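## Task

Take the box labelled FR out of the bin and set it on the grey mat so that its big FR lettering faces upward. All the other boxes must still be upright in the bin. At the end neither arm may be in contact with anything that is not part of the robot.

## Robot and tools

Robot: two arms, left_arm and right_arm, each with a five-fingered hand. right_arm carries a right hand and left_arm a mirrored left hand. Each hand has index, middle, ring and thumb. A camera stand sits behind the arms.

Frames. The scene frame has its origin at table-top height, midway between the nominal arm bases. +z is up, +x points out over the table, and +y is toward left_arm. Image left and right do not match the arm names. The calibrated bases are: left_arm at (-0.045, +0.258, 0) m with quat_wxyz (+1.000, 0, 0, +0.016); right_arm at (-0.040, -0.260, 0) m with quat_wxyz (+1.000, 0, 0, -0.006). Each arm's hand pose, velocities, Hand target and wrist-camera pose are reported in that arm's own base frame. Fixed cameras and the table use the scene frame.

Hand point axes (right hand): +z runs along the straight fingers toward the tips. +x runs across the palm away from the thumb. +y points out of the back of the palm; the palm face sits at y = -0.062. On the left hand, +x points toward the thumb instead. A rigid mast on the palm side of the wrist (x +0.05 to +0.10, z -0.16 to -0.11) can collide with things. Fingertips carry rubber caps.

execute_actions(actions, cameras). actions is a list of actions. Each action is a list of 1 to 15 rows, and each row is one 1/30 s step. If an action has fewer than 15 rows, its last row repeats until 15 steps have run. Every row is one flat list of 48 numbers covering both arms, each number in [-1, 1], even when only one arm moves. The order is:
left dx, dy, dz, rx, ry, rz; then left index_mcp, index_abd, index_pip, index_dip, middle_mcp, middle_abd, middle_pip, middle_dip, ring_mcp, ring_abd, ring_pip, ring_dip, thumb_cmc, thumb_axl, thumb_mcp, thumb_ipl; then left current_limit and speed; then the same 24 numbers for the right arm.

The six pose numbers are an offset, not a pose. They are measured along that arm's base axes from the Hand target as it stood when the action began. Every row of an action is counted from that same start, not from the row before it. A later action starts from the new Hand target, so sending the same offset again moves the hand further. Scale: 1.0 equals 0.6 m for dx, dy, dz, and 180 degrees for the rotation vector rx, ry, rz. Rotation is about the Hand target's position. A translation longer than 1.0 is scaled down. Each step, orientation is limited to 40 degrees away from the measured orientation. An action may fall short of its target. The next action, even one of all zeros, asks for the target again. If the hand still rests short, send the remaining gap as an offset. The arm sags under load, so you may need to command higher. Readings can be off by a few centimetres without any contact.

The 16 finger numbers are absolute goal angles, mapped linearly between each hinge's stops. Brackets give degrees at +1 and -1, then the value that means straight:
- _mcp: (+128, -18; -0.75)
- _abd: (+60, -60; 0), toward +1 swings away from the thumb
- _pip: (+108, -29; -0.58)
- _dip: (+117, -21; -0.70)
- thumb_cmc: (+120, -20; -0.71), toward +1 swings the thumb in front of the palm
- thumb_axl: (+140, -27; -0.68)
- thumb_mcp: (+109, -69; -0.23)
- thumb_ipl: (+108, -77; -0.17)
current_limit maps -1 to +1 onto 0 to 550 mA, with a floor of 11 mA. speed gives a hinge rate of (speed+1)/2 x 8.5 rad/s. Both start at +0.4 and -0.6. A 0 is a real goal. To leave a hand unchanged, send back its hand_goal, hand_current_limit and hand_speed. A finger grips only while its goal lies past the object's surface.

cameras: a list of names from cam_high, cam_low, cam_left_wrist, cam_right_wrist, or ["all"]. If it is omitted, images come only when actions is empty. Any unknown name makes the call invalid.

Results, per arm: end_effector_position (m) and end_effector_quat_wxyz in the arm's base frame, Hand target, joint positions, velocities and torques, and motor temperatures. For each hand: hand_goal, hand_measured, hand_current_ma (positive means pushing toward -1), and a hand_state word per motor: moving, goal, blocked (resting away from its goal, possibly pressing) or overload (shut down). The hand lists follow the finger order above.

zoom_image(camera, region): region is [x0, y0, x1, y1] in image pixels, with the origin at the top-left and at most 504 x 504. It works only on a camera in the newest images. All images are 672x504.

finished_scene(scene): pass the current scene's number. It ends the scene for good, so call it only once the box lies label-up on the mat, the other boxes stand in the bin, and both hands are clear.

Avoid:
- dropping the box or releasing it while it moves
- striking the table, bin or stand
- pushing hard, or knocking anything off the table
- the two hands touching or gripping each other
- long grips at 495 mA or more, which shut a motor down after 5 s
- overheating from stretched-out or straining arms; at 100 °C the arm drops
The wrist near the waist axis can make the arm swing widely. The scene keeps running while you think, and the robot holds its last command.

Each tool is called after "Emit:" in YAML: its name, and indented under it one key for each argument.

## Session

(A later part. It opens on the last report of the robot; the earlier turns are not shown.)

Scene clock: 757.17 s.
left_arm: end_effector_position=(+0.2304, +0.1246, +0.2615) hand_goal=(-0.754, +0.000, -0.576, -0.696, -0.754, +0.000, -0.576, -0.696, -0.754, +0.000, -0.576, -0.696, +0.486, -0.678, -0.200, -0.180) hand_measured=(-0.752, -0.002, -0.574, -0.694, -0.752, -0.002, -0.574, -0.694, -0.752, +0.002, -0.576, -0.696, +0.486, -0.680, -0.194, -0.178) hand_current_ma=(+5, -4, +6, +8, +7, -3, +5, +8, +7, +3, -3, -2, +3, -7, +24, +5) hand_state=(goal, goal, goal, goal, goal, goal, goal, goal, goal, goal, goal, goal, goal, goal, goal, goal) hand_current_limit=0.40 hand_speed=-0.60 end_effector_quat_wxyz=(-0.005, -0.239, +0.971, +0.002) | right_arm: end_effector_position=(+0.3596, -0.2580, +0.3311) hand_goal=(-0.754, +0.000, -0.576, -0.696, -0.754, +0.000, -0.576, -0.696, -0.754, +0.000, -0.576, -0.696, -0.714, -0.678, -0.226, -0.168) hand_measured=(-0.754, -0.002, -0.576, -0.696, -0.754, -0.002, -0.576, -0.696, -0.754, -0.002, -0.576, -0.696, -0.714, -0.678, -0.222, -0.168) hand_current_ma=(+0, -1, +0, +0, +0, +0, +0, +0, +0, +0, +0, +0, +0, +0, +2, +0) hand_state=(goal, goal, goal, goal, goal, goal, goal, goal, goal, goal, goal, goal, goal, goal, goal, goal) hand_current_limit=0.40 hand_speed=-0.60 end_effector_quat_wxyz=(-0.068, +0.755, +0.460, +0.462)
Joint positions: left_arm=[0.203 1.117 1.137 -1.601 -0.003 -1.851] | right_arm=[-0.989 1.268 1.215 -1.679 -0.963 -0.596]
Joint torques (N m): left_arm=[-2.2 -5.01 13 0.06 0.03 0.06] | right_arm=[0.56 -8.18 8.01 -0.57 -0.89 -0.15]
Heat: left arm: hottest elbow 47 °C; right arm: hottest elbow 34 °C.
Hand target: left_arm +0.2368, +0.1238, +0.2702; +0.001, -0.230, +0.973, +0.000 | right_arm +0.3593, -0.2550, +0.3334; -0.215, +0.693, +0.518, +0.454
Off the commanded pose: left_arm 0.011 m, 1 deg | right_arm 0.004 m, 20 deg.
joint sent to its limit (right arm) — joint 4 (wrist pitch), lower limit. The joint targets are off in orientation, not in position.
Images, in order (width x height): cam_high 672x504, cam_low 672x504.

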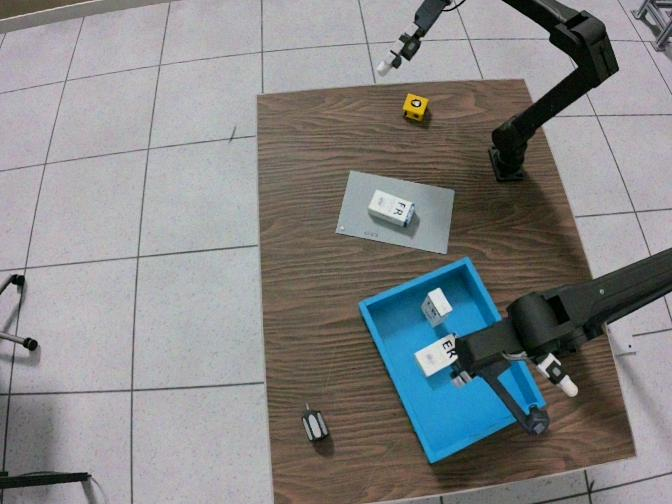

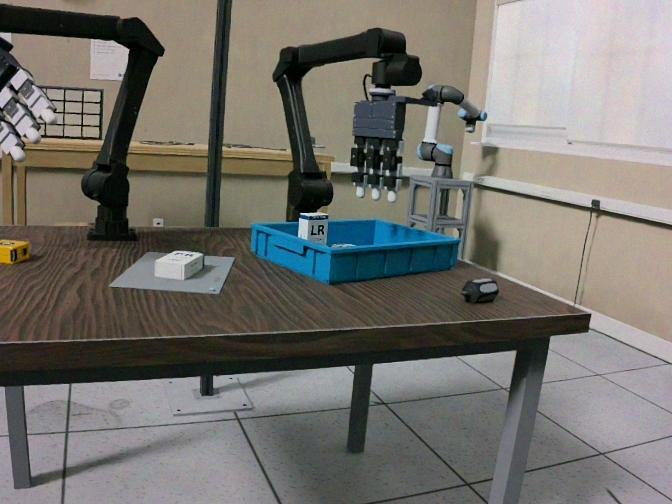

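Emit:
execute_actions:
  actions:
    - [[0.078,-0.077,-0.04,0,0,-0.053,-0.754,0,-0.576,-0.696,-0.754,0,-0.576,-0.696,-0.754,0,-0.576,-0.696,0.486,-0.678,-0.2,-0.18,0.4,-0.6,0,0,0,0,0,0,-0.754,0,-0.576,-0.696,-0.754,0,-0.576,-0.696,-0.754,0,-0.576,-0.696,-0.714,-0.678,-0.226,-0.168,0.4,-0.6]]
    - [[0,0,-0.12,0,0,0,-0.754,0,-0.576,-0.696,-0.754,0,-0.576,-0.696,-0.754,0,-0.576,-0.696,0.486,-0.678,-0.2,-0.18,0.4,-0.6,0,0,0,0,0,0,-0.754,0,-0.576,-0.696,-0.754,0,-0.576,-0.696,-0.754,0,-0.576,-0.696,-0.714,-0.678,-0.226,-0.168,0.4,-0.6]]
  cameras: ["cam_low", "cam_high", "cam_left_wrist"]

Emit:
zoom_image:
  camera: "cam_high"
  region: [400, 280, 530, 420]

Emit:
zoom_image:
  camera: "cam_low"
  region: [300, 170, 420, 290]

Scene clock: 805.53 s.
left_arm: end_effector_position=(+0.2755, +0.0752, +0.1662) hand_goal=(-0.754, +0.000, -0.576, -0.696, -0.754, +0.000, -0.576, -0.696, -0.754, +0.000, -0.576, -0.696, +0.486, -0.678, -0.200, -0.180) hand_measured=(-0.754, -0.002, -0.574, -0.694, -0.754, +0.000, -0.574, -0.694, -0.754, +0.000, -0.576, -0.696, +0.486, -0.680, -0.196, -0.178) hand_current_ma=(+3, -3, +6, +8, +2, -3, +5, +8, +1, +0, +0, -2, +1, -7, +17, +5) hand_state=(goal, goal, goal, goal, goal, goal, goal, goal, goal, goal, goal, goal, goal, goal, goal, goal) hand_current_limit=0.40 hand_speed=-0.60 end_effector_quat_wxyz=(-0.018, -0.140, +0.990, +0.002) | right_arm: end_effector_position=(+0.3596, -0.2580, +0.3311) hand_goal=(-0.754, +0.000, -0.576, -0.696, -0.754, +0.000, -0.576, -0.696, -0.754, +0.000, -0.576, -0.696, -0.714, -0.678, -0.226, -0.168) hand_measured=(-0.754, -0.002, -0.576, -0.696, -0.754, -0.002, -0.576, -0.696, -0.754, -0.002, -0.576, -0.696, -0.714, -0.678, -0.222, -0.168) hand_current_ma=(+0, -1, +0, +0, +0, +0, +0, +0, +0, +0, +0, +0, +0, +0, +2, +0) hand_state=(goal, goal, goal, goal, goal, goal, goal, goal, goal, goal, goal, goal, goal, goal, goal, goal) hand_current_limit=0.40 hand_speed=-0.60 end_effector_quat_wxyz=(-0.068, +0.755, +0.460, +0.462)
Joint positions: left_arm=[0.001 1.234 0.973 -1.346 0.001 -1.851] | right_arm=[-0.989 1.268 1.215 -1.679 -0.963 -0.596]
Joint torques (N m): left_arm=[-0.85 -7.77 12 0.79 -0.11 -0.1] | right_arm=[0.5 -8 7.98 -0.58 -0.9 -0.16]
Motor temperatures (°C): left_arm=[26 33 51 27 27 25] | right_arm=[26 33 34 25 30 29]
Heat: left arm: hottest elbow 51 °C; right arm: hottest elbow 34 °C.
Hand target: left_arm +0.2835, +0.0776, +0.1741; +0.001, -0.148, +0.989, +0.000 | right_arm +0.3593, -0.2550, +0.3334; -0.215, +0.693, +0.518, +0.454
Off the commanded pose: left_arm 0.012 m, 2 deg | right_arm 0.004 m, 20 deg.
joint sent to its limit (right arm) — joint 4 (wrist pitch), lower limit. The joint targets are off in orientation, not in position.
camera_calibration:
cam_left_wrist: T_world_to_cam=[[0.905415, -0.422529, -0.0411565, -0.239167], [-0.252844, -0.61459, 0.747228, -0.0556626], [-0.341019, -0.666145, -0.663293, 0.379733], [0, 0, 0, 1]] pos_world=[0.331967, 0.117692, 0.283623]
Images, in order (width x height): cam_high 672x504, cam_low 672x504, cam_left_wrist 672x504.

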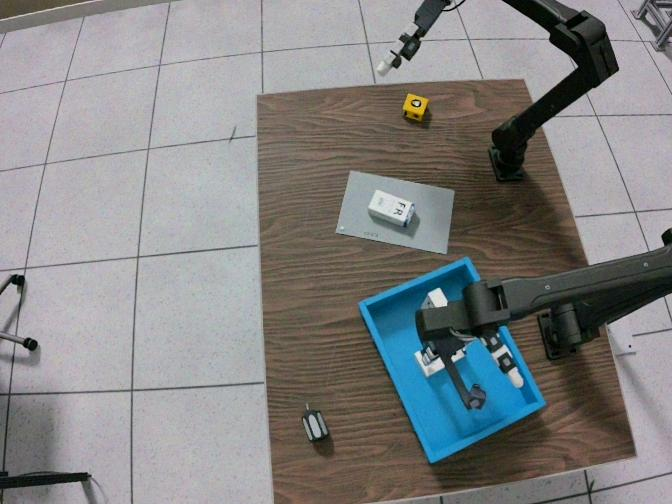

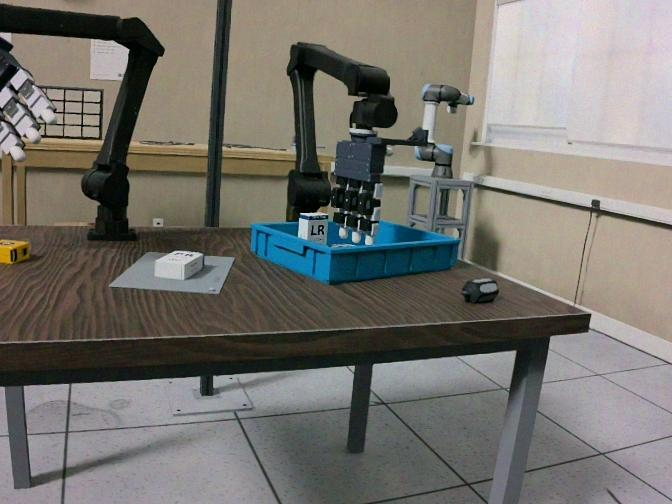

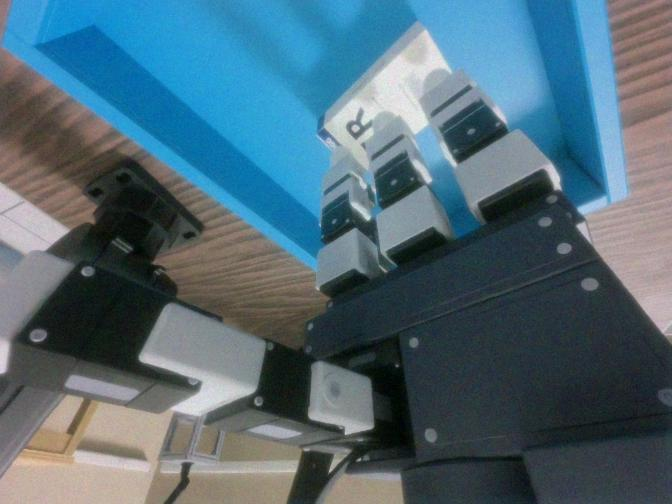

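Scaled by 3.600.

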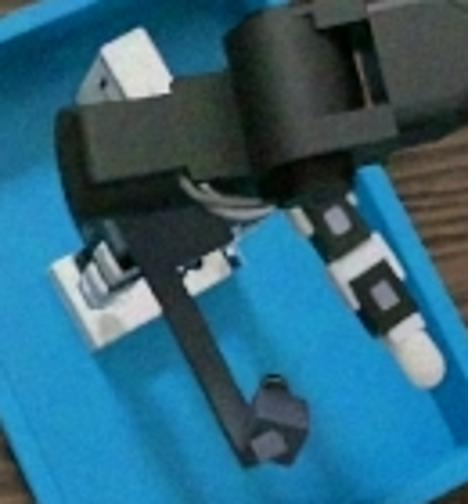

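Scaled by 4.200.

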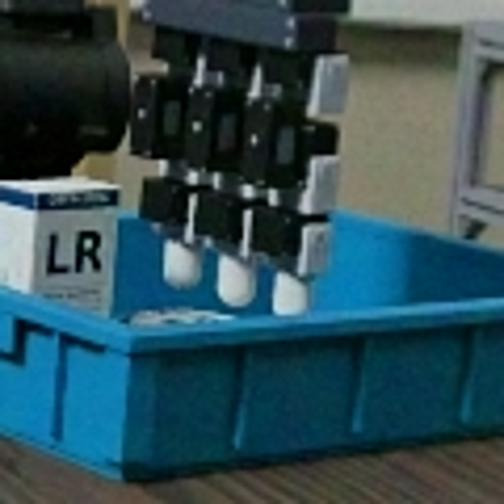

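Emit:
execute_actions:
  actions: []
  cameras: ["cam_high","cam_low"]

Scene clock: 836.30 s.
left_arm: end_effector_position=(+0.2755, +0.0752, +0.1662) hand_goal=(-0.754, +0.000, -0.576, -0.696, -0.754, +0.000, -0.576, -0.696, -0.754, +0.000, -0.576, -0.696, +0.486, -0.678, -0.200, -0.180) hand_measured=(-0.754, -0.002, -0.574, -0.694, -0.754, +0.000, -0.574, -0.694, -0.754, +0.000, -0.576, -0.696, +0.486, -0.680, -0.196, -0.178) hand_current_ma=(+3, -3, +6, +8, +2, -3, +5, +8, +1, +0, +0, -2, +1, -7, +17, +5) hand_state=(goal, goal, goal, goal, goal, goal, goal, goal, goal, goal, goal, goal, goal, goal, goal, goal) hand_current_limit=0.40 hand_speed=-0.60 end_effector_quat_wxyz=(-0.018, -0.140, +0.990, +0.002) | right_arm: end_effector_position=(+0.3596, -0.2580, +0.3311) hand_goal=(-0.754, +0.000, -0.576, -0.696, -0.754, +0.000, -0.576, -0.696, -0.754, +0.000, -0.576, -0.696, -0.714, -0.678, -0.226, -0.168) hand_measured=(-0.754, -0.002, -0.576, -0.696, -0.754, -0.002, -0.576, -0.696, -0.754, -0.002, -0.576, -0.696, -0.714, -0.678, -0.222, -0.168) hand_current_ma=(+0, -1, +0, +0, +0, +0, +0, +0, +0, +0, +0, +0, +0, +0, +2, +0) hand_state=(goal, goal, goal, goal, goal, goal, goal, goal, goal, goal, goal, goal, goal, goal, goal, goal) hand_current_limit=0.40 hand_speed=-0.60 end_effector_quat_wxyz=(-0.068, +0.755, +0.460, +0.462)
Joint positions: left_arm=[0.001 1.234 0.973 -1.346 0.001 -1.851] | right_arm=[-0.989 1.268 1.215 -1.679 -0.963 -0.596]
Joint velocities: within noise
Joint torques (N m): left_arm=[-0.85 -7.71 12 0.79 -0.11 -0.1] | right_arm=[0.56 -8.12 7.99 -0.58 -0.89 -0.16]
Motor temperatures (°C): left_arm=[26 33 49 27 27 25] | right_arm=[26 33 34 25 30 29]
Heat: left arm: hottest elbow 49 °C; right arm: hottest elbow 34 °C.
Hand target: left_arm +0.2835, +0.0776, +0.1741; +0.001, -0.148, +0.989, +0.000 | right_arm +0.3593, -0.2550, +0.3334; -0.215, +0.693, +0.518, +0.454
Off the commanded pose: left_arm 0.012 m, 2 deg | right_arm 0.004 m, 20 deg.
Images, in order (width x height): cam_high 672x504, cam_low 672x504.

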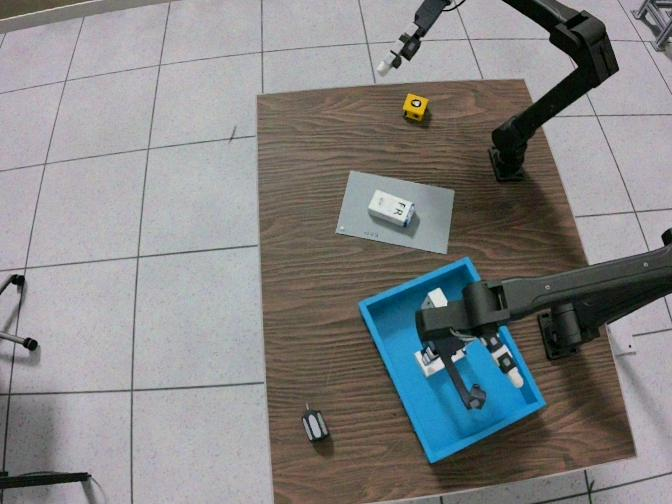

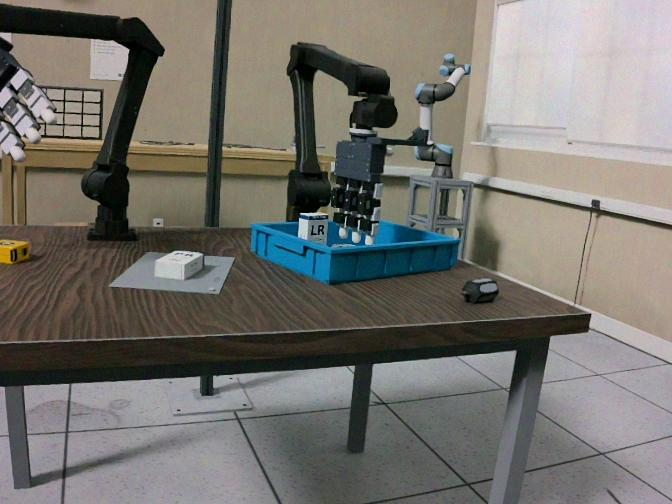

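Emit:
execute_actions:
  actions:
    - [[0,0,-0.025,0,0,0,-0.754,0,-0.576,-0.696,-0.754,0,-0.576,-0.696,-0.754,0,-0.576,-0.696,0.486,-0.678,-0.2,-0.18,0.4,-0.6,0,0,0,0,0,0,-0.754,0,-0.576,-0.696,-0.754,0,-0.576,-0.696,-0.754,0,-0.576,-0.696,-0.714,-0.678,-0.226,-0.168,0.4,-0.6]]
    - [[0,0,-0.015,0,0,0,-0.754,0,-0.576,-0.696,-0.754,0,-0.576,-0.696,-0.754,0,-0.576,-0.696,0.486,-0.678,-0.2,-0.18,0.4,-0.6,0,0,0,0,0,0,-0.754,0,-0.576,-0.696,-0.754,0,-0.576,-0.696,-0.754,0,-0.576,-0.696,-0.714,-0.678,-0.226,-0.168,0.4,-0.6]]

Scene clock: 849.20 s.
left_arm: end_effector_position=(+0.2803, +0.0752, +0.1521) hand_goal=(-0.754, +0.000, -0.576, -0.696, -0.754, +0.000, -0.576, -0.696, -0.754, +0.000, -0.576, -0.696, +0.486, -0.678, -0.200, -0.180) hand_measured=(-0.754, +0.000, -0.574, -0.694, -0.754, +0.000, -0.574, -0.694, -0.754, +0.000, -0.576, -0.696, +0.486, -0.680, -0.196, -0.178) hand_current_ma=(+3, +1, +6, +7, +2, -3, +5, +8, +1, +0, +0, -2, +1, -7, +17, +5) hand_state=(goal, goal, goal, goal, goal, goal, goal, goal, goal, goal, goal, goal, goal, goal, goal, goal) hand_current_limit=0.40 hand_speed=-0.60 end_effector_quat_wxyz=(-0.002, -0.140, +0.990, +0.000) | right_arm: end_effector_position=(+0.3596, -0.2580, +0.3311) hand_goal=(-0.754, +0.000, -0.576, -0.696, -0.754, +0.000, -0.576, -0.696, -0.754, +0.000, -0.576, -0.696, -0.714, -0.678, -0.226, -0.168) hand_measured=(-0.754, -0.002, -0.576, -0.696, -0.754, -0.002, -0.576, -0.696, -0.754, -0.002, -0.576, -0.696, -0.714, -0.678, -0.222, -0.168) hand_current_ma=(+0, -1, +0, +0, +0, +0, +0, +0, +0, +0, +0, +0, +0, +0, +2, +0) hand_state=(goal, goal, goal, goal, goal, goal, goal, goal, goal, goal, goal, goal, goal, goal, goal, goal) hand_current_limit=0.40 hand_speed=-0.60 end_effector_quat_wxyz=(-0.068, +0.755, +0.460, +0.462)
Joint positions: left_arm=[0.001 1.235 0.94 -1.28 0.001 -1.851] | right_arm=[-0.989 1.268 1.215 -1.679 -0.963 -0.596]
Joint torques (N m): left_arm=[-0.91 -6.18 10.45 0.9 -0.11 -0.1] | right_arm=[0.5 -8.06 8.01 -0.58 -0.89 -0.15]
Heat: left arm: hottest elbow 49 °C; right arm: hottest elbow 34 °C.
Hand target: left_arm +0.2836, +0.0776, +0.1502; +0.001, -0.148, +0.989, +0.000 | right_arm +0.3593, -0.2550, +0.3334; -0.215, +0.693, +0.518, +0.454
Off the commanded pose: left_arm 0.005 m, 1 deg | right_arm 0.004 m, 20 deg.
joint sent to its limit (right arm) — joint 4 (wrist pitch), lower limit. The joint targets are off in orientation, not in position.

Emit:
execute_actions:
  actions:
    - [[0,0,-0.013,0,0,0,-0.754,0,-0.576,-0.696,-0.754,0,-0.576,-0.696,-0.754,0,-0.576,-0.696,0.486,-0.678,-0.2,-0.18,0.4,-0.6,0,0,0,0,0,0,-0.754,0,-0.576,-0.696,-0.754,0,-0.576,-0.696,-0.754,0,-0.576,-0.696,-0.714,-0.678,-0.226,-0.168,0.4,-0.6]]

Emit:
execute_actions:
  actions:
    - [[-0.01,0.022,0,0,0,0.018,-0.754,0,-0.576,-0.696,-0.754,0,-0.576,-0.696,-0.754,0,-0.576,-0.696,0.486,-0.678,-0.2,-0.18,0.4,-0.6,0,0,0,0,0,0,-0.754,0,-0.576,-0.696,-0.754,0,-0.576,-0.696,-0.754,0,-0.576,-0.696,-0.714,-0.678,-0.226,-0.168,0.4,-0.6]]
    - [[-0.01,0.022,0,0,0,0.018,-0.754,0,-0.576,-0.696,-0.754,0,-0.576,-0.696,-0.754,0,-0.576,-0.696,0.486,-0.678,-0.2,-0.18,0.4,-0.6,0,0,0,0,0,0,-0.754,0,-0.576,-0.696,-0.754,0,-0.576,-0.696,-0.754,0,-0.576,-0.696,-0.714,-0.678,-0.226,-0.168,0.4,-0.6]]
  cameras: ["cam_high"]

Scene clock: 859.57 s.
left_arm: end_effector_position=(+0.2810, +0.0752, +0.1509) hand_goal=(-0.754, +0.000, -0.576, -0.696, -0.754, +0.000, -0.576, -0.696, -0.754, +0.000, -0.576, -0.696, +0.486, -0.678, -0.200, -0.180) hand_measured=(-0.752, -0.012, -0.574, -0.694, -0.752, -0.004, -0.574, -0.694, -0.754, +0.000, -0.576, -0.696, +0.486, -0.680, -0.196, -0.178) hand_current_ma=(+10, -38, +6, +7, +4, -12, +5, +8, +1, +0, +0, -2, +1, -7, +17, +5) hand_state=(goal, goal, goal, goal, goal, goal, goal, goal, goal, goal, goal, goal, goal, goal, goal, goal) hand_current_limit=0.40 hand_speed=-0.60 end_effector_quat_wxyz=(+0.000, -0.140, +0.990, +0.000) | right_arm: end_effector_position=(+0.3596, -0.2580, +0.3311) hand_goal=(-0.754, +0.000, -0.576, -0.696, -0.754, +0.000, -0.576, -0.696, -0.754, +0.000, -0.576, -0.696, -0.714, -0.678, -0.226, -0.168) hand_measured=(-0.754, -0.002, -0.576, -0.696, -0.754, -0.002, -0.576, -0.696, -0.754, -0.002, -0.576, -0.696, -0.714, -0.678, -0.222, -0.168) hand_current_ma=(+0, -1, +0, +0, +0, +0, +0, +0, +0, +0, +0, +0, +0, +0, +2, +0) hand_state=(goal, goal, goal, goal, goal, goal, goal, goal, goal, goal, goal, goal, goal, goal, goal, goal) hand_current_limit=0.40 hand_speed=-0.60 end_effector_quat_wxyz=(-0.068, +0.755, +0.460, +0.462)
Joint positions: left_arm=[0.001 1.235 0.937 -1.273 0.001 -1.851] | right_arm=[-0.989 1.268 1.215 -1.679 -0.963 -0.596]
Joint torques (N m): left_arm=[-0.91 -5.71 9.25 1.5 -0.11 -0.1] | right_arm=[0.56 -8.12 7.99 -0.55 -0.89 -0.16]
Heat: left arm: hottest elbow 48 °C; right arm: hottest elbow 34 °C.
Hand target: left_arm +0.2836, +0.0776, +0.1424; +0.001, -0.148, +0.989, +0.000 | right_arm +0.3593, -0.2550, +0.3334; -0.215, +0.693, +0.518, +0.454
Off the commanded pose: left_arm 0.009 m, 1 deg | right_arm 0.004 m, 20 deg.
joint sent to its limit (right arm) — joint 4 (wrist pitch), lower limit. The joint targets are off in orientation, not in position.

Scene clock: 860.77 s.
left_arm: end_effector_position=(+0.2724, +0.0969, +0.1491) hand_goal=(-0.754, +0.000, -0.576, -0.696, -0.754, +0.000, -0.576, -0.696, -0.754, +0.000, -0.576, -0.696, +0.486, -0.678, -0.200, -0.180) hand_measured=(-0.778, -0.034, -0.596, -0.704, -0.774, -0.004, -0.588, -0.702, -0.754, +0.000, -0.576, -0.696, +0.486, -0.680, -0.196, -0.178) hand_current_ma=(-107, -125, -78, -32, -83, -13, -45, -19, +0, +0, +0, -2, +0, -7, +17, +5) hand_state=(blocked, blocked, goal, goal, goal, goal, goal, goal, goal, goal, goal, goal, goal, goal, goal, goal) hand_current_limit=0.40 hand_speed=-0.60 end_effector_quat_wxyz=(+0.000, -0.195, +0.981, -0.010) | right_arm: end_effector_position=(+0.3596, -0.2580, +0.3311) hand_goal=(-0.754, +0.000, -0.576, -0.696, -0.754, +0.000, -0.576, -0.696, -0.754, +0.000, -0.576, -0.696, -0.714, -0.678, -0.226, -0.168) hand_measured=(-0.754, -0.002, -0.576, -0.696, -0.754, -0.002, -0.576, -0.696, -0.754, -0.002, -0.576, -0.696, -0.714, -0.678, -0.222, -0.168) hand_current_ma=(+0, -1, +0, +0, +0, +0, +0, +0, +0, +0, +0, +0, +0, +0, +2, +0) hand_state=(goal, goal, goal, goal, goal, goal, goal, goal, goal, goal, goal, goal, goal, goal, goal, goal) hand_current_limit=0.40 hand_speed=-0.60 end_effector_quat_wxyz=(-0.068, +0.755, +0.460, +0.462)
Joint positions: left_arm=[0.095 1.235 0.937 -1.27 0.02 -1.868] | right_arm=[-0.989 1.268 1.215 -1.679 -0.963 -0.596]
Joint torques (N m): left_arm=[-0.56 -6.12 8.9 1.35 -0.8 -0.08] | right_arm=[0.67 -8.12 8.01 -0.59 -0.89 -0.15]
Heat: left arm: hottest elbow 48 °C; right arm: hottest elbow 34 °C.
Hand target: left_arm +0.2715, +0.1040, +0.1423; +0.001, -0.203, +0.979, +0.000 | right_arm +0.3593, -0.2550, +0.3334; -0.215, +0.693, +0.518, +0.454
Off the commanded pose: left_arm 0.010 m, 2 deg | right_arm 0.004 m, 20 deg.
joint sent to its limit (right arm) — joint 4 (wrist pitch), lower limit. The joint targets are off in orientation, not in position.
Images, in order (width x height): cam_high 672x504.

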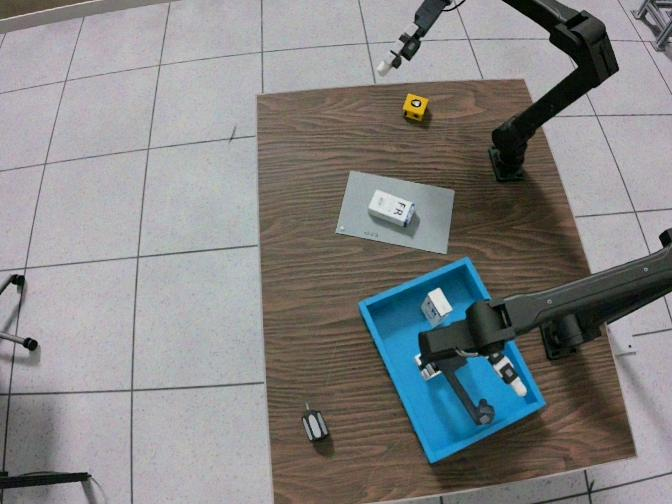

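Emit:
execute_actions:
  actions:
    - [[-0.01,0.02,0,0,0,0.016,-0.754,0,-0.576,-0.696,-0.754,0,-0.576,-0.696,-0.754,0,-0.576,-0.696,0.486,-0.678,-0.2,-0.18,0.4,-0.6,0,0,0,0,0,0,-0.754,0,-0.576,-0.696,-0.754,0,-0.576,-0.696,-0.754,0,-0.576,-0.696,-0.714,-0.678,-0.226,-0.168,0.4,-0.6]]
    - [[-0.01,0.018,0,0,0,0.014,-0.754,0,-0.576,-0.696,-0.754,0,-0.576,-0.696,-0.754,0,-0.576,-0.696,0.486,-0.678,-0.2,-0.18,0.4,-0.6,0,0,0,0,0,0,-0.754,0,-0.576,-0.696,-0.754,0,-0.576,-0.696,-0.754,0,-0.576,-0.696,-0.714,-0.678,-0.226,-0.168,0.4,-0.6]]

Emit:
execute_actions:
  actions:
    - [[0,0,0.06,0,0,0,-0.754,0,-0.576,-0.696,-0.754,0,-0.576,-0.696,-0.754,0,-0.576,-0.696,0.486,-0.678,-0.2,-0.18,0.4,-0.6,0,0,0,0,0,0,-0.754,0,-0.576,-0.696,-0.754,0,-0.576,-0.696,-0.754,0,-0.576,-0.696,-0.714,-0.678,-0.226,-0.168,0.4,-0.6]]
    - [[-0.05,0.05,0.08,0,0,0,-0.754,0,-0.576,-0.696,-0.754,0,-0.576,-0.696,-0.754,0,-0.576,-0.696,0.486,-0.678,-0.2,-0.18,0.4,-0.6,0,0,0,0,0,0,-0.754,0,-0.576,-0.696,-0.754,0,-0.576,-0.696,-0.754,0,-0.576,-0.696,-0.714,-0.678,-0.226,-0.168,0.4,-0.6]]
    - [[-0.08,0.06,0.04,0,0,0,-0.754,0,-0.576,-0.696,-0.754,0,-0.576,-0.696,-0.754,0,-0.576,-0.696,0.486,-0.678,-0.2,-0.18,0.4,-0.6,0,0,0,0,0,0,-0.754,0,-0.576,-0.696,-0.754,0,-0.576,-0.696,-0.754,0,-0.576,-0.696,-0.714,-0.678,-0.226,-0.168,0.4,-0.6]]
  cameras: ["cam_high","cam_low"]

Scene clock: 876.13 s.
left_arm: end_effector_position=(+0.2627, +0.1201, +0.1492) hand_goal=(-0.754, +0.000, -0.576, -0.696, -0.754, +0.000, -0.576, -0.696, -0.754, +0.000, -0.576, -0.696, +0.486, -0.678, -0.200, -0.180) hand_measured=(-0.784, -0.034, -0.600, -0.706, -0.774, -0.002, -0.588, -0.702, -0.754, +0.000, -0.576, -0.696, +0.486, -0.680, -0.196, -0.178) hand_current_ma=(-132, -125, -97, -41, -83, -6, -45, -19, +0, +0, +0, -2, +0, -7, +17, +5) hand_state=(blocked, blocked, blocked, goal, goal, goal, goal, goal, goal, goal, goal, goal, goal, goal, goal, goal) hand_current_limit=0.40 hand_speed=-0.60 end_effector_quat_wxyz=(+0.003, -0.242, +0.970, -0.010) | right_arm: end_effector_position=(+0.3596, -0.2580, +0.3311) hand_goal=(-0.754, +0.000, -0.576, -0.696, -0.754, +0.000, -0.576, -0.696, -0.754, +0.000, -0.576, -0.696, -0.714, -0.678, -0.226, -0.168) hand_measured=(-0.754, -0.002, -0.576, -0.696, -0.754, -0.002, -0.576, -0.696, -0.754, -0.002, -0.576, -0.696, -0.714, -0.678, -0.222, -0.168) hand_current_ma=(+0, -1, +0, +0, +0, +0, +0, +0, +0, +0, +0, +0, +0, +0, +2, +0) hand_state=(goal, goal, goal, goal, goal, goal, goal, goal, goal, goal, goal, goal, goal, goal, goal, goal) hand_current_limit=0.40 hand_speed=-0.60 end_effector_quat_wxyz=(-0.068, +0.755, +0.460, +0.462)
Joint positions: left_arm=[0.182 1.233 0.936 -1.267 0.019 -1.877] | right_arm=[-0.989 1.268 1.215 -1.679 -0.963 -0.596]
Joint torques (N m): left_arm=[-0.5 -6.3 8.7 1.21 -0.79 -0.06] | right_arm=[0.44 -8 7.98 -0.58 -0.89 -0.15]
Heat: left arm: hottest elbow 46 °C; right arm: hottest elbow 34 °C.
Hand target: left_arm +0.2596, +0.1268, +0.1424; +0.001, -0.249, +0.968, +0.000 | right_arm +0.3593, -0.2550, +0.3334; -0.215, +0.693, +0.518, +0.454
Off the commanded pose: left_arm 0.010 m, 1 deg | right_arm 0.004 m, 20 deg.
joint sent to its limit (right arm) — joint 4 (wrist pitch), lower limit. The joint targets are off in orientation, not in position.

Scene clock: 878.07 s.
left_arm: end_effector_position=(+0.1721, +0.1897, +0.2391) hand_goal=(-0.754, +0.000, -0.576, -0.696, -0.754, +0.000, -0.576, -0.696, -0.754, +0.000, -0.576, -0.696, +0.486, -0.678, -0.200, -0.180) hand_measured=(-0.754, -0.002, -0.578, -0.698, -0.752, +0.000, -0.578, -0.698, -0.752, +0.002, -0.576, -0.696, +0.488, -0.680, -0.196, -0.178) hand_current_ma=(+3, -3, -6, -8, +4, +1, -5, -8, +5, +3, +0, -2, +3, -7, +22, +5) hand_state=(goal, goal, goal, goal, goal, goal, goal, goal, goal, goal, goal, goal, goal, goal, goal, goal) hand_current_limit=0.40 hand_speed=-0.60 end_effector_quat_wxyz=(-0.008, -0.258, +0.966, +0.000) | right_arm: end_effector_position=(+0.3596, -0.2580, +0.3311) hand_goal=(-0.754, +0.000, -0.576, -0.696, -0.754, +0.000, -0.576, -0.696, -0.754, +0.000, -0.576, -0.696, -0.714, -0.678, -0.226, -0.168) hand_measured=(-0.754, -0.002, -0.576, -0.696, -0.754, -0.002, -0.576, -0.696, -0.754, -0.002, -0.576, -0.696, -0.714, -0.678, -0.222, -0.168) hand_current_ma=(+0, -1, +0, +0, +0, +0, +0, +0, +0, +0, +0, +0, +0, +0, +2, +0) hand_state=(goal, goal, goal, goal, goal, goal, goal, goal, goal, goal, goal, goal, goal, goal, goal, goal) hand_current_limit=0.40 hand_speed=-0.60 end_effector_quat_wxyz=(-0.068, +0.755, +0.460, +0.462)
Joint positions: left_arm=[0.498 1.039 1.025 -1.572 -0.003 -1.595] | right_arm=[-0.989 1.268 1.215 -1.679 -0.963 -0.596]
Joint torques (N m): left_arm=[-2.08 -3.19 13.96 0.13 0.04 0.06] | right_arm=[0.62 -8.12 8.01 -0.58 -0.89 -0.16]
Heat: left arm: hottest elbow 46 °C; right arm: hottest elbow 34 °C.
Hand target: left_arm +0.1816, +0.1928, +0.2503; +0.001, -0.249, +0.968, +0.000 | right_arm +0.3593, -0.2550, +0.3334; -0.215, +0.693, +0.518, +0.454
Off the commanded pose: left_arm 0.015 m, 1 deg | right_arm 0.004 m, 20 deg.
joint sent to its limit (right arm) — joint 4 (wrist pitch), lower limit. The joint targets are off in orientation, not in position.
Images, in order (width x height): cam_high 672x504, cam_low 672x504.

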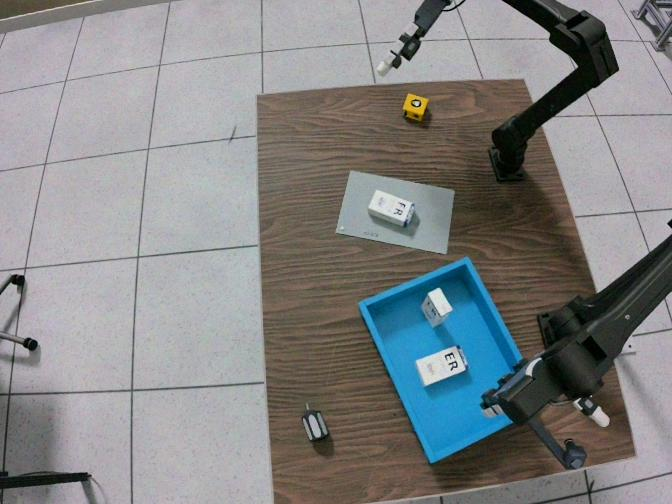

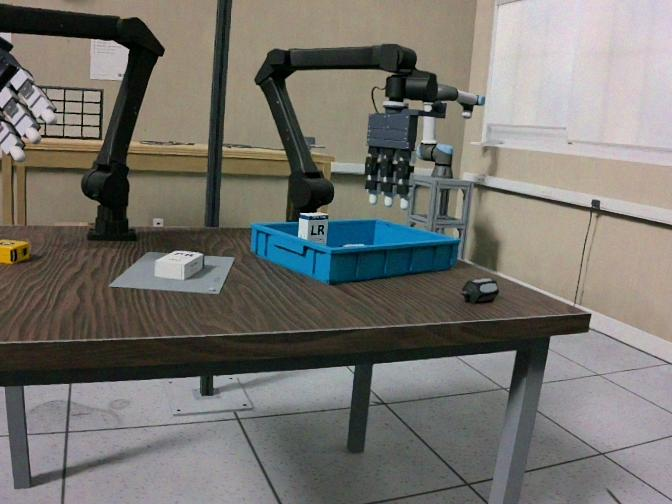

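Emit:
zoom_image:
  camera: "cam_high"
  region: [340, 240, 560, 480]

Scaled by 2.100.

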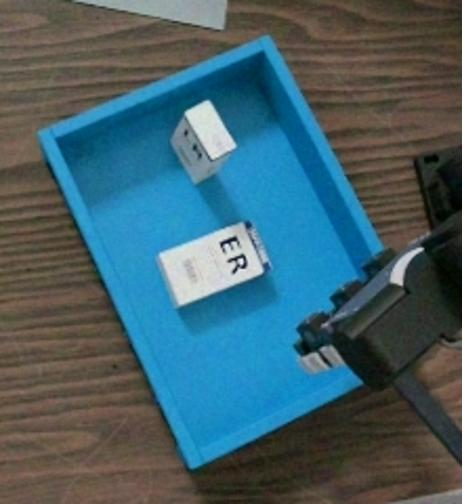

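Emit:
zoom_image:
  camera: "cam_high"
  region: [400, 280, 490, 400]

Emit:
zoom_image:
  camera: "cam_low"
  region: [240, 190, 470, 290]

Scaled by 4.200.

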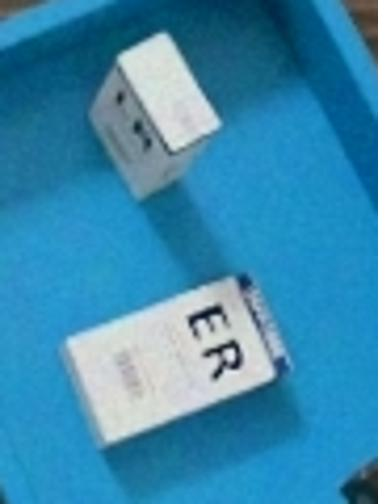

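Scaled by 2.191.

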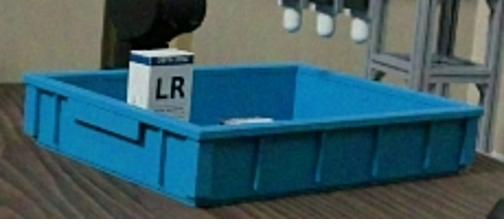

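Emit:
execute_actions:
  actions:
    - [[0,0,0.05,-0.11,-0.08,-0.078,-0.6,0,-0.6,-0.7,-0.97,0,-0.95,-0.95,-0.97,0,-0.95,-0.95,0.486,-0.678,0,-0.168,0.4,-0.6,0,0,0,0,0,0,-0.754,0,-0.576,-0.696,-0.754,0,-0.576,-0.696,-0.754,0,-0.576,-0.696,-0.714,-0.678,-0.226,-0.168,0.4,-0.6]]
    - [[0.05,-0.07,0,-0.11,-0.08,-0.078,-0.37,0.13,-0.022,-0.493,-0.97,0,-0.95,-0.95,-0.97,0,-0.95,-0.95,0.486,-0.678,0,-0.168,0.4,-0.6,0,0,0,0,0,0,-0.754,0,-0.576,-0.696,-0.754,0,-0.576,-0.696,-0.754,0,-0.576,-0.696,-0.714,-0.678,-0.226,-0.168,0.4,-0.6]]
    - [[0.05,-0.07,0,-0.109,-0.079,-0.077,-0.37,0.13,-0.022,-0.493,-0.97,0,-0.95,-0.95,-0.97,0,-0.95,-0.95,0.486,-0.678,0,-0.168,0.4,-0.6,0,0,0,0,0,0,-0.754,0,-0.576,-0.696,-0.754,0,-0.576,-0.696,-0.754,0,-0.576,-0.696,-0.714,-0.678,-0.226,-0.168,0.4,-0.6]]
    - [[0.05,-0.07,-0.02,0,0,0,-0.37,0.13,-0.022,-0.493,-0.97,0,-0.95,-0.95,-0.97,0,-0.95,-0.95,0.486,-0.678,0,-0.168,0.4,-0.6,0,0,0,0,0,0,-0.754,0,-0.576,-0.696,-0.754,0,-0.576,-0.696,-0.754,0,-0.576,-0.696,-0.714,-0.678,-0.226,-0.168,0.4,-0.6]]
    - [[0.04,-0.06,-0.05,0,0,0,-0.37,0.13,-0.022,-0.493,-0.97,0,-0.95,-0.95,-0.97,0,-0.95,-0.95,0.486,-0.678,0,-0.168,0.4,-0.6,0,0,0,0,0,0,-0.754,0,-0.576,-0.696,-0.754,0,-0.576,-0.696,-0.754,0,-0.576,-0.696,-0.714,-0.678,-0.226,-0.168,0.4,-0.6]]
  cameras: ["cam_high","cam_low"]

Scene clock: 979.23 s.
left_arm: end_effector_position=(+0.2948, +0.0290, +0.2317) hand_goal=(-0.370, +0.130, -0.022, -0.494, -0.970, +0.000, -0.950, -0.950, -0.970, +0.000, -0.950, -0.950, +0.486, -0.678, +0.000, -0.168) hand_measured=(-0.366, +0.124, -0.024, -0.496, -0.960, -0.002, -0.946, -0.948, -0.960, -0.002, -0.946, -0.946, +0.482, -0.680, +0.000, -0.168) hand_current_ma=(+15, -17, -3, -8, +40, -7, +14, +9, +38, -6, +15, +11, -13, -7, +0, -3) hand_state=(goal, goal, goal, goal, goal, goal, goal, goal, goal, goal, goal, goal, goal, goal, goal, goal) hand_current_limit=0.40 hand_speed=-0.60 end_effector_quat_wxyz=(+0.255, +0.071, +0.845, -0.464) | right_arm: end_effector_position=(+0.3596, -0.2580, +0.3311) hand_goal=(-0.754, +0.000, -0.576, -0.696, -0.754, +0.000, -0.576, -0.696, -0.754, +0.000, -0.576, -0.696, -0.714, -0.678, -0.226, -0.168) hand_measured=(-0.754, -0.002, -0.576, -0.696, -0.754, -0.002, -0.576, -0.696, -0.754, -0.002, -0.576, -0.696, -0.714, -0.678, -0.222, -0.168) hand_current_ma=(+0, -1, +0, +0, +0, +0, +0, +0, +0, +0, +0, +0, +0, +0, +2, +0) hand_state=(goal, goal, goal, goal, goal, goal, goal, goal, goal, goal, goal, goal, goal, goal, goal, goal) hand_current_limit=0.40 hand_speed=-0.60 end_effector_quat_wxyz=(-0.068, +0.755, +0.460, +0.462)
Joint positions: left_arm=[0.523 1.043 0.947 -1.685 1.105 -0.749] | right_arm=[-0.989 1.268 1.215 -1.679 -0.963 -0.596]
Joint torques (N m): left_arm=[-1.44 -4.42 11.17 0.06 1.15 0.15] | right_arm=[0.56 -8.06 7.98 -0.57 -0.89 -0.16]
Heat: left arm: hottest elbow 53 °C; right arm: hottest elbow 35 °C.
Hand target: left_arm +0.2956, +0.0308, +0.2384; +0.215, +0.138, +0.801, -0.542 | right_arm +0.3593, -0.2550, +0.3334; -0.215, +0.693, +0.518, +0.454
Off the commanded pose: left_arm 0.007 m, 14 deg | right_arm 0.004 m, 20 deg.
joint sent to its limit (left arm) — joint 4 (wrist pitch), lower limit. The joint targets are off in orientation, not in position.
joint sent to its limit (right arm) — joint 4 (wrist pitch), lower limit. The joint targets are off in orientation, not in position.
Images, in order (width x height): cam_high 672x504, cam_low 672x504.

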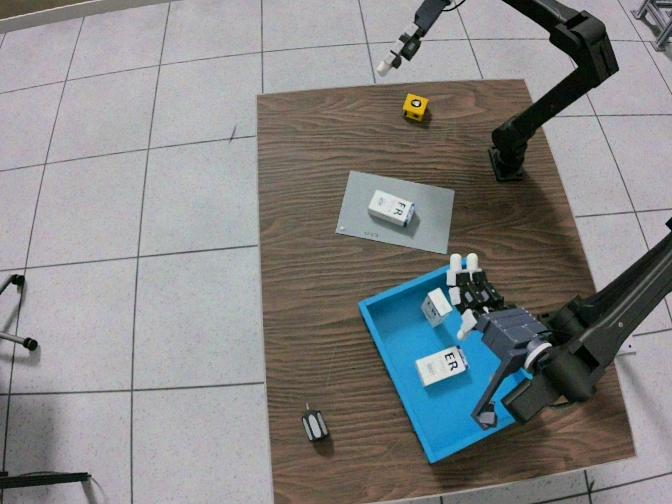

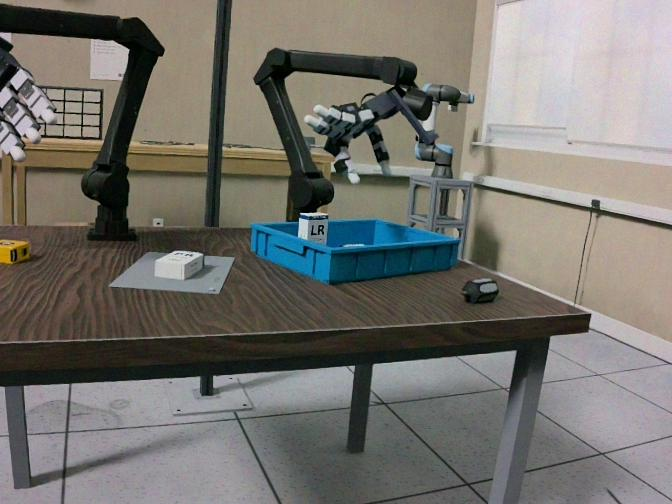

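Emit:
execute_actions:
  actions:
    - [[0.008,-0.02,-0.08,0,0,0,-0.37,0.13,-0.022,-0.493,-0.97,0,-0.95,-0.95,-0.97,0,-0.95,-0.95,0.486,-0.678,0,-0.168,0.4,-0.6,0,0,0,0,0,0,-0.754,0,-0.576,-0.696,-0.754,0,-0.576,-0.696,-0.754,0,-0.576,-0.696,-0.714,-0.678,-0.226,-0.168,0.4,-0.6]]
    - [[0,0,-0.08,0,0,0,-0.37,0.13,-0.022,-0.493,-0.97,0,-0.95,-0.95,-0.97,0,-0.95,-0.95,0.486,-0.678,0,-0.168,0.4,-0.6,0,0,0,0,0,0,-0.754,0,-0.576,-0.696,-0.754,0,-0.576,-0.696,-0.754,0,-0.576,-0.696,-0.714,-0.678,-0.226,-0.168,0.4,-0.6]]
  cameras: ["cam_high","cam_low"]

Scene clock: 1022.73 s.
left_arm: end_effector_position=(+0.2970, +0.0142, +0.1355) hand_goal=(-0.370, +0.130, -0.022, -0.494, -0.970, +0.000, -0.950, -0.950, -0.970, +0.000, -0.950, -0.950, +0.486, -0.678, +0.000, -0.168) hand_measured=(-0.366, +0.126, -0.024, -0.496, -0.960, -0.002, -0.946, -0.948, -0.962, -0.002, -0.946, -0.946, +0.482, -0.680, +0.000, -0.168) hand_current_ma=(+15, -14, -3, -8, +40, -7, +14, +9, +36, -6, +15, +11, -12, -7, +0, -3) hand_state=(goal, goal, goal, goal, goal, goal, goal, goal, goal, goal, goal, goal, goal, goal, goal, goal) hand_current_limit=0.40 hand_speed=-0.60 end_effector_quat_wxyz=(+0.214, +0.118, +0.818, -0.521) | right_arm: end_effector_position=(+0.3596, -0.2580, +0.3311) hand_goal=(-0.754, +0.000, -0.576, -0.696, -0.754, +0.000, -0.576, -0.696, -0.754, +0.000, -0.576, -0.696, -0.714, -0.678, -0.226, -0.168) hand_measured=(-0.754, -0.002, -0.576, -0.696, -0.754, -0.002, -0.576, -0.696, -0.754, -0.002, -0.576, -0.696, -0.714, -0.678, -0.222, -0.168) hand_current_ma=(+0, -1, +0, +0, +0, +0, +0, +0, +0, +0, +0, +0, +0, +0, +2, +0) hand_state=(goal, goal, goal, goal, goal, goal, goal, goal, goal, goal, goal, goal, goal, goal, goal, goal) hand_current_limit=0.40 hand_speed=-0.60 end_effector_quat_wxyz=(-0.068, +0.755, +0.460, +0.462)
Joint positions: left_arm=[0.511 1.279 0.807 -1.685 1.117 -0.402] | right_arm=[-0.989 1.268 1.215 -1.679 -0.963 -0.596]
Joint torques (N m): left_arm=[-0.85 -6.89 9.55 -0.5 1.06 0.11] | right_arm=[0.56 -8.06 8.01 -0.58 -0.9 -0.17]
Heat: left arm: hottest elbow 50 °C; right arm: hottest elbow 35 °C.
Hand target: left_arm +0.3004, +0.0188, +0.1423; +0.215, +0.138, +0.801, -0.542 | right_arm +0.3593, -0.2550, +0.3334; -0.215, +0.693, +0.518, +0.454
Off the commanded pose: left_arm 0.009 m, 4 deg | right_arm 0.004 m, 20 deg.
joint sent to its limit (left arm) — joint 4 (wrist pitch), lower limit. The joint targets are off in orientation, not in position.
joint sent to its limit (right arm) — joint 4 (wrist pitch), lower limit. The joint targets are off in orientation, not in position.
Images, in order (width x height): cam_high 672x504, cam_low 672x504.

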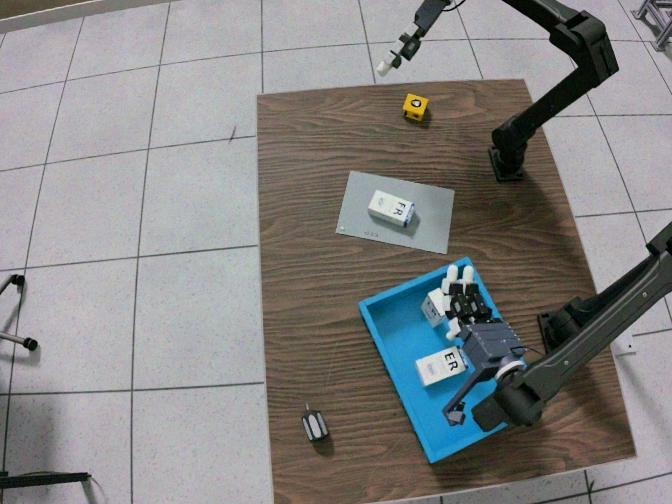

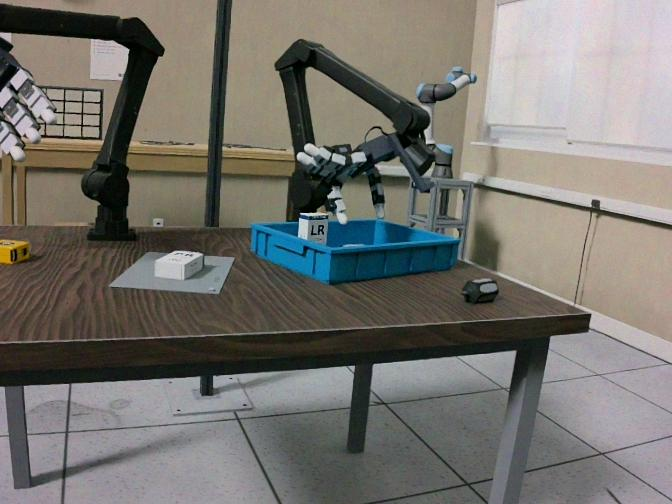

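Emit:
zoom_image:
  camera: "cam_high"
  region: [400, 250, 550, 430]

Emit:
zoom_image:
  camera: "cam_low"
  region: [240, 130, 470, 290]

Scaled by 2.800.

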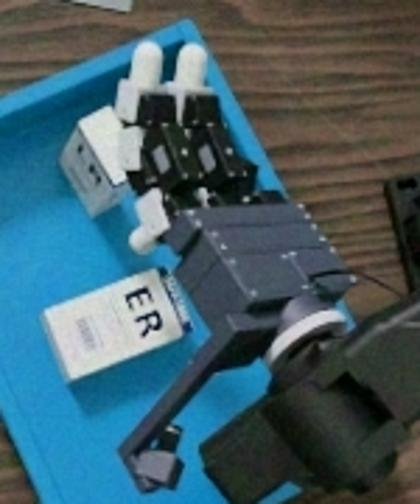

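Scaled by 2.191.

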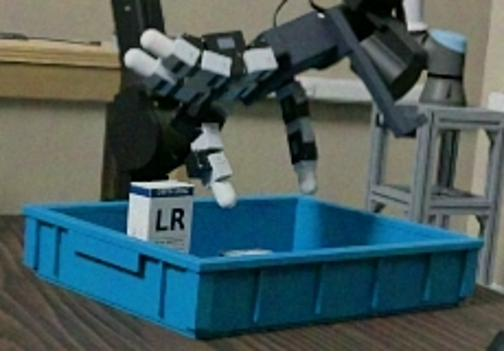

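Emit:
execute_actions:
  actions:
    - [[0.002,0.006,-0.042,0,0,0,-0.37,0.13,-0.022,-0.493,-0.97,0,-0.95,-0.95,-0.97,0,-0.95,-0.95,0.486,-0.678,0,-0.168,0.4,-0.6,0,0,0,0,0,0,-0.754,0,-0.576,-0.696,-0.754,0,-0.576,-0.696,-0.754,0,-0.576,-0.696,-0.714,-0.678,-0.226,-0.168,0.4,-0.6]]
    - [[0,0,-0.042,0,0,0,-0.37,0.13,-0.022,-0.493,-0.97,0,-0.95,-0.95,-0.97,0,-0.95,-0.95,0.486,-0.678,0,-0.168,0.4,-0.6,0,0,0,0,0,0,-0.754,0,-0.576,-0.696,-0.754,0,-0.576,-0.696,-0.754,0,-0.576,-0.696,-0.714,-0.678,-0.226,-0.168,0.4,-0.6]]
  cameras: ["cam_high","cam_low","cam_left_wrist"]

Emit:
zoom_image:
  camera: "cam_high"
  region: [400, 250, 550, 430]

Emit:
zoom_image:
  camera: "cam_low"
  region: [240, 130, 470, 290]

Scene clock: 1072.03 s.
left_arm: end_effector_position=(+0.2996, +0.0184, +0.0893) hand_goal=(-0.370, +0.130, -0.022, -0.494, -0.970, +0.000, -0.950, -0.950, -0.970, +0.000, -0.950, -0.950, +0.486, -0.678, +0.000, -0.168) hand_measured=(-0.366, +0.126, -0.024, -0.496, -0.960, -0.002, -0.946, -0.948, -0.962, -0.002, -0.946, -0.946, +0.482, -0.680, +0.000, -0.168) hand_current_ma=(+15, -14, -3, -8, +40, -7, +14, +9, +36, -6, +15, +11, -14, -7, +0, -3) hand_state=(goal, goal, goal, goal, goal, goal, goal, goal, goal, goal, goal, goal, goal, goal, goal, goal) hand_current_limit=0.40 hand_speed=-0.60 end_effector_quat_wxyz=(+0.208, +0.136, +0.800, -0.546) | right_arm: end_effector_position=(+0.3596, -0.2580, +0.3311) hand_goal=(-0.754, +0.000, -0.576, -0.696, -0.754, +0.000, -0.576, -0.696, -0.754, +0.000, -0.576, -0.696, -0.714, -0.678, -0.226, -0.168) hand_measured=(-0.754, -0.002, -0.576, -0.696, -0.754, -0.002, -0.576, -0.696, -0.754, -0.002, -0.576, -0.696, -0.714, -0.678, -0.222, -0.168) hand_current_ma=(+0, -1, +0, +0, +0, +0, +0, +0, +0, +0, +0, +0, +0, +0, +2, +0) hand_state=(goal, goal, goal, goal, goal, goal, goal, goal, goal, goal, goal, goal, goal, goal, goal, goal) hand_current_limit=0.40 hand_speed=-0.60 end_effector_quat_wxyz=(-0.068, +0.755, +0.460, +0.462)
Joint positions: left_arm=[0.539 1.45 0.779 -1.685 1.104 -0.197] | right_arm=[-0.989 1.268 1.215 -1.679 -0.963 -0.596]
Joint torques (N m): left_arm=[-0.73 -7.88 7.54 -0.73 0.87 0.1] | right_arm=[0.56 -8.18 8.01 -0.57 -0.89 -0.15]
Heat: left arm: hottest elbow 45 °C; right arm: hottest elbow 35 °C.
Hand target: left_arm +0.3015, +0.0224, +0.0919; +0.215, +0.138, +0.801, -0.542 | right_arm +0.3593, -0.2550, +0.3334; -0.215, +0.693, +0.518, +0.454
Off the commanded pose: left_arm 0.005 m, 1 deg | right_arm 0.004 m, 20 deg.
joint sent to its limit (right arm) — joint 4 (wrist pitch), lower limit. The joint targets are off in orientation, not in position.
camera_calibration:
cam_left_wrist: T_world_to_cam=[[0.37032, -0.242597, 0.896666, -0.214912], [-0.749658, 0.491958, 0.442708, 0.128718], [-0.548522, -0.836136, 0.000317277, 0.305164], [0, 0, 0, 1]] pos_world=[0.343469, 0.139698, 0.135623]
Images, in order (width x height): cam_high 672x504, cam_low 672x504, cam_left_wrist 672x504.

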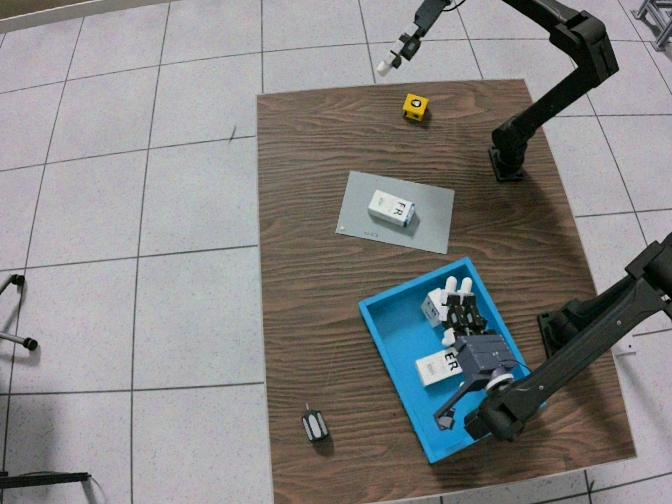

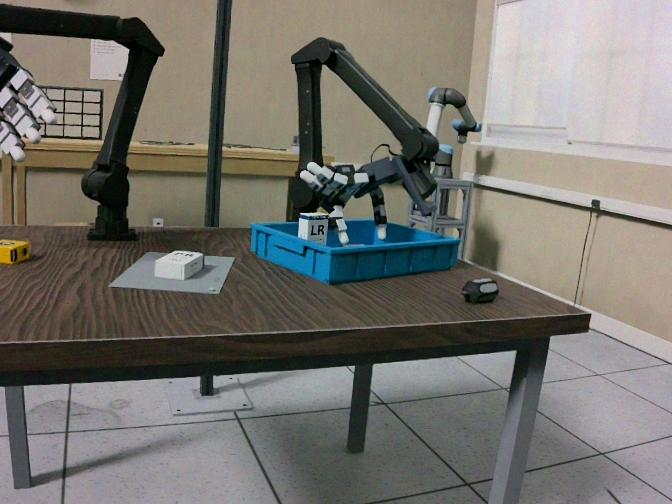

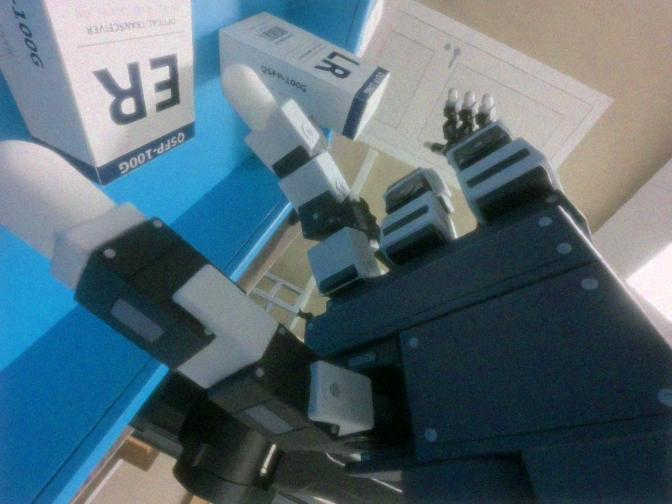

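Scaled by 2.800.

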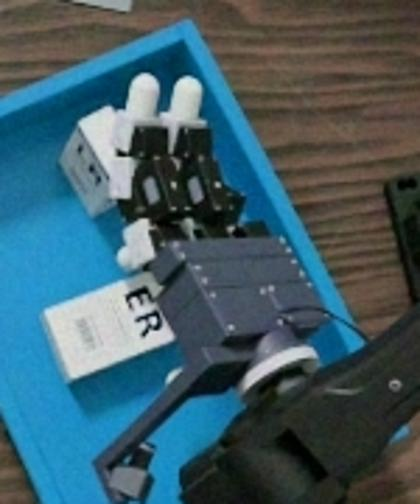

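Scaled by 2.191.

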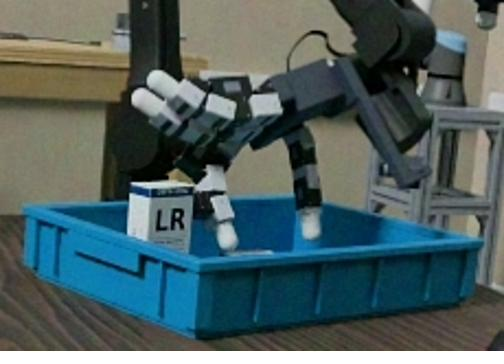

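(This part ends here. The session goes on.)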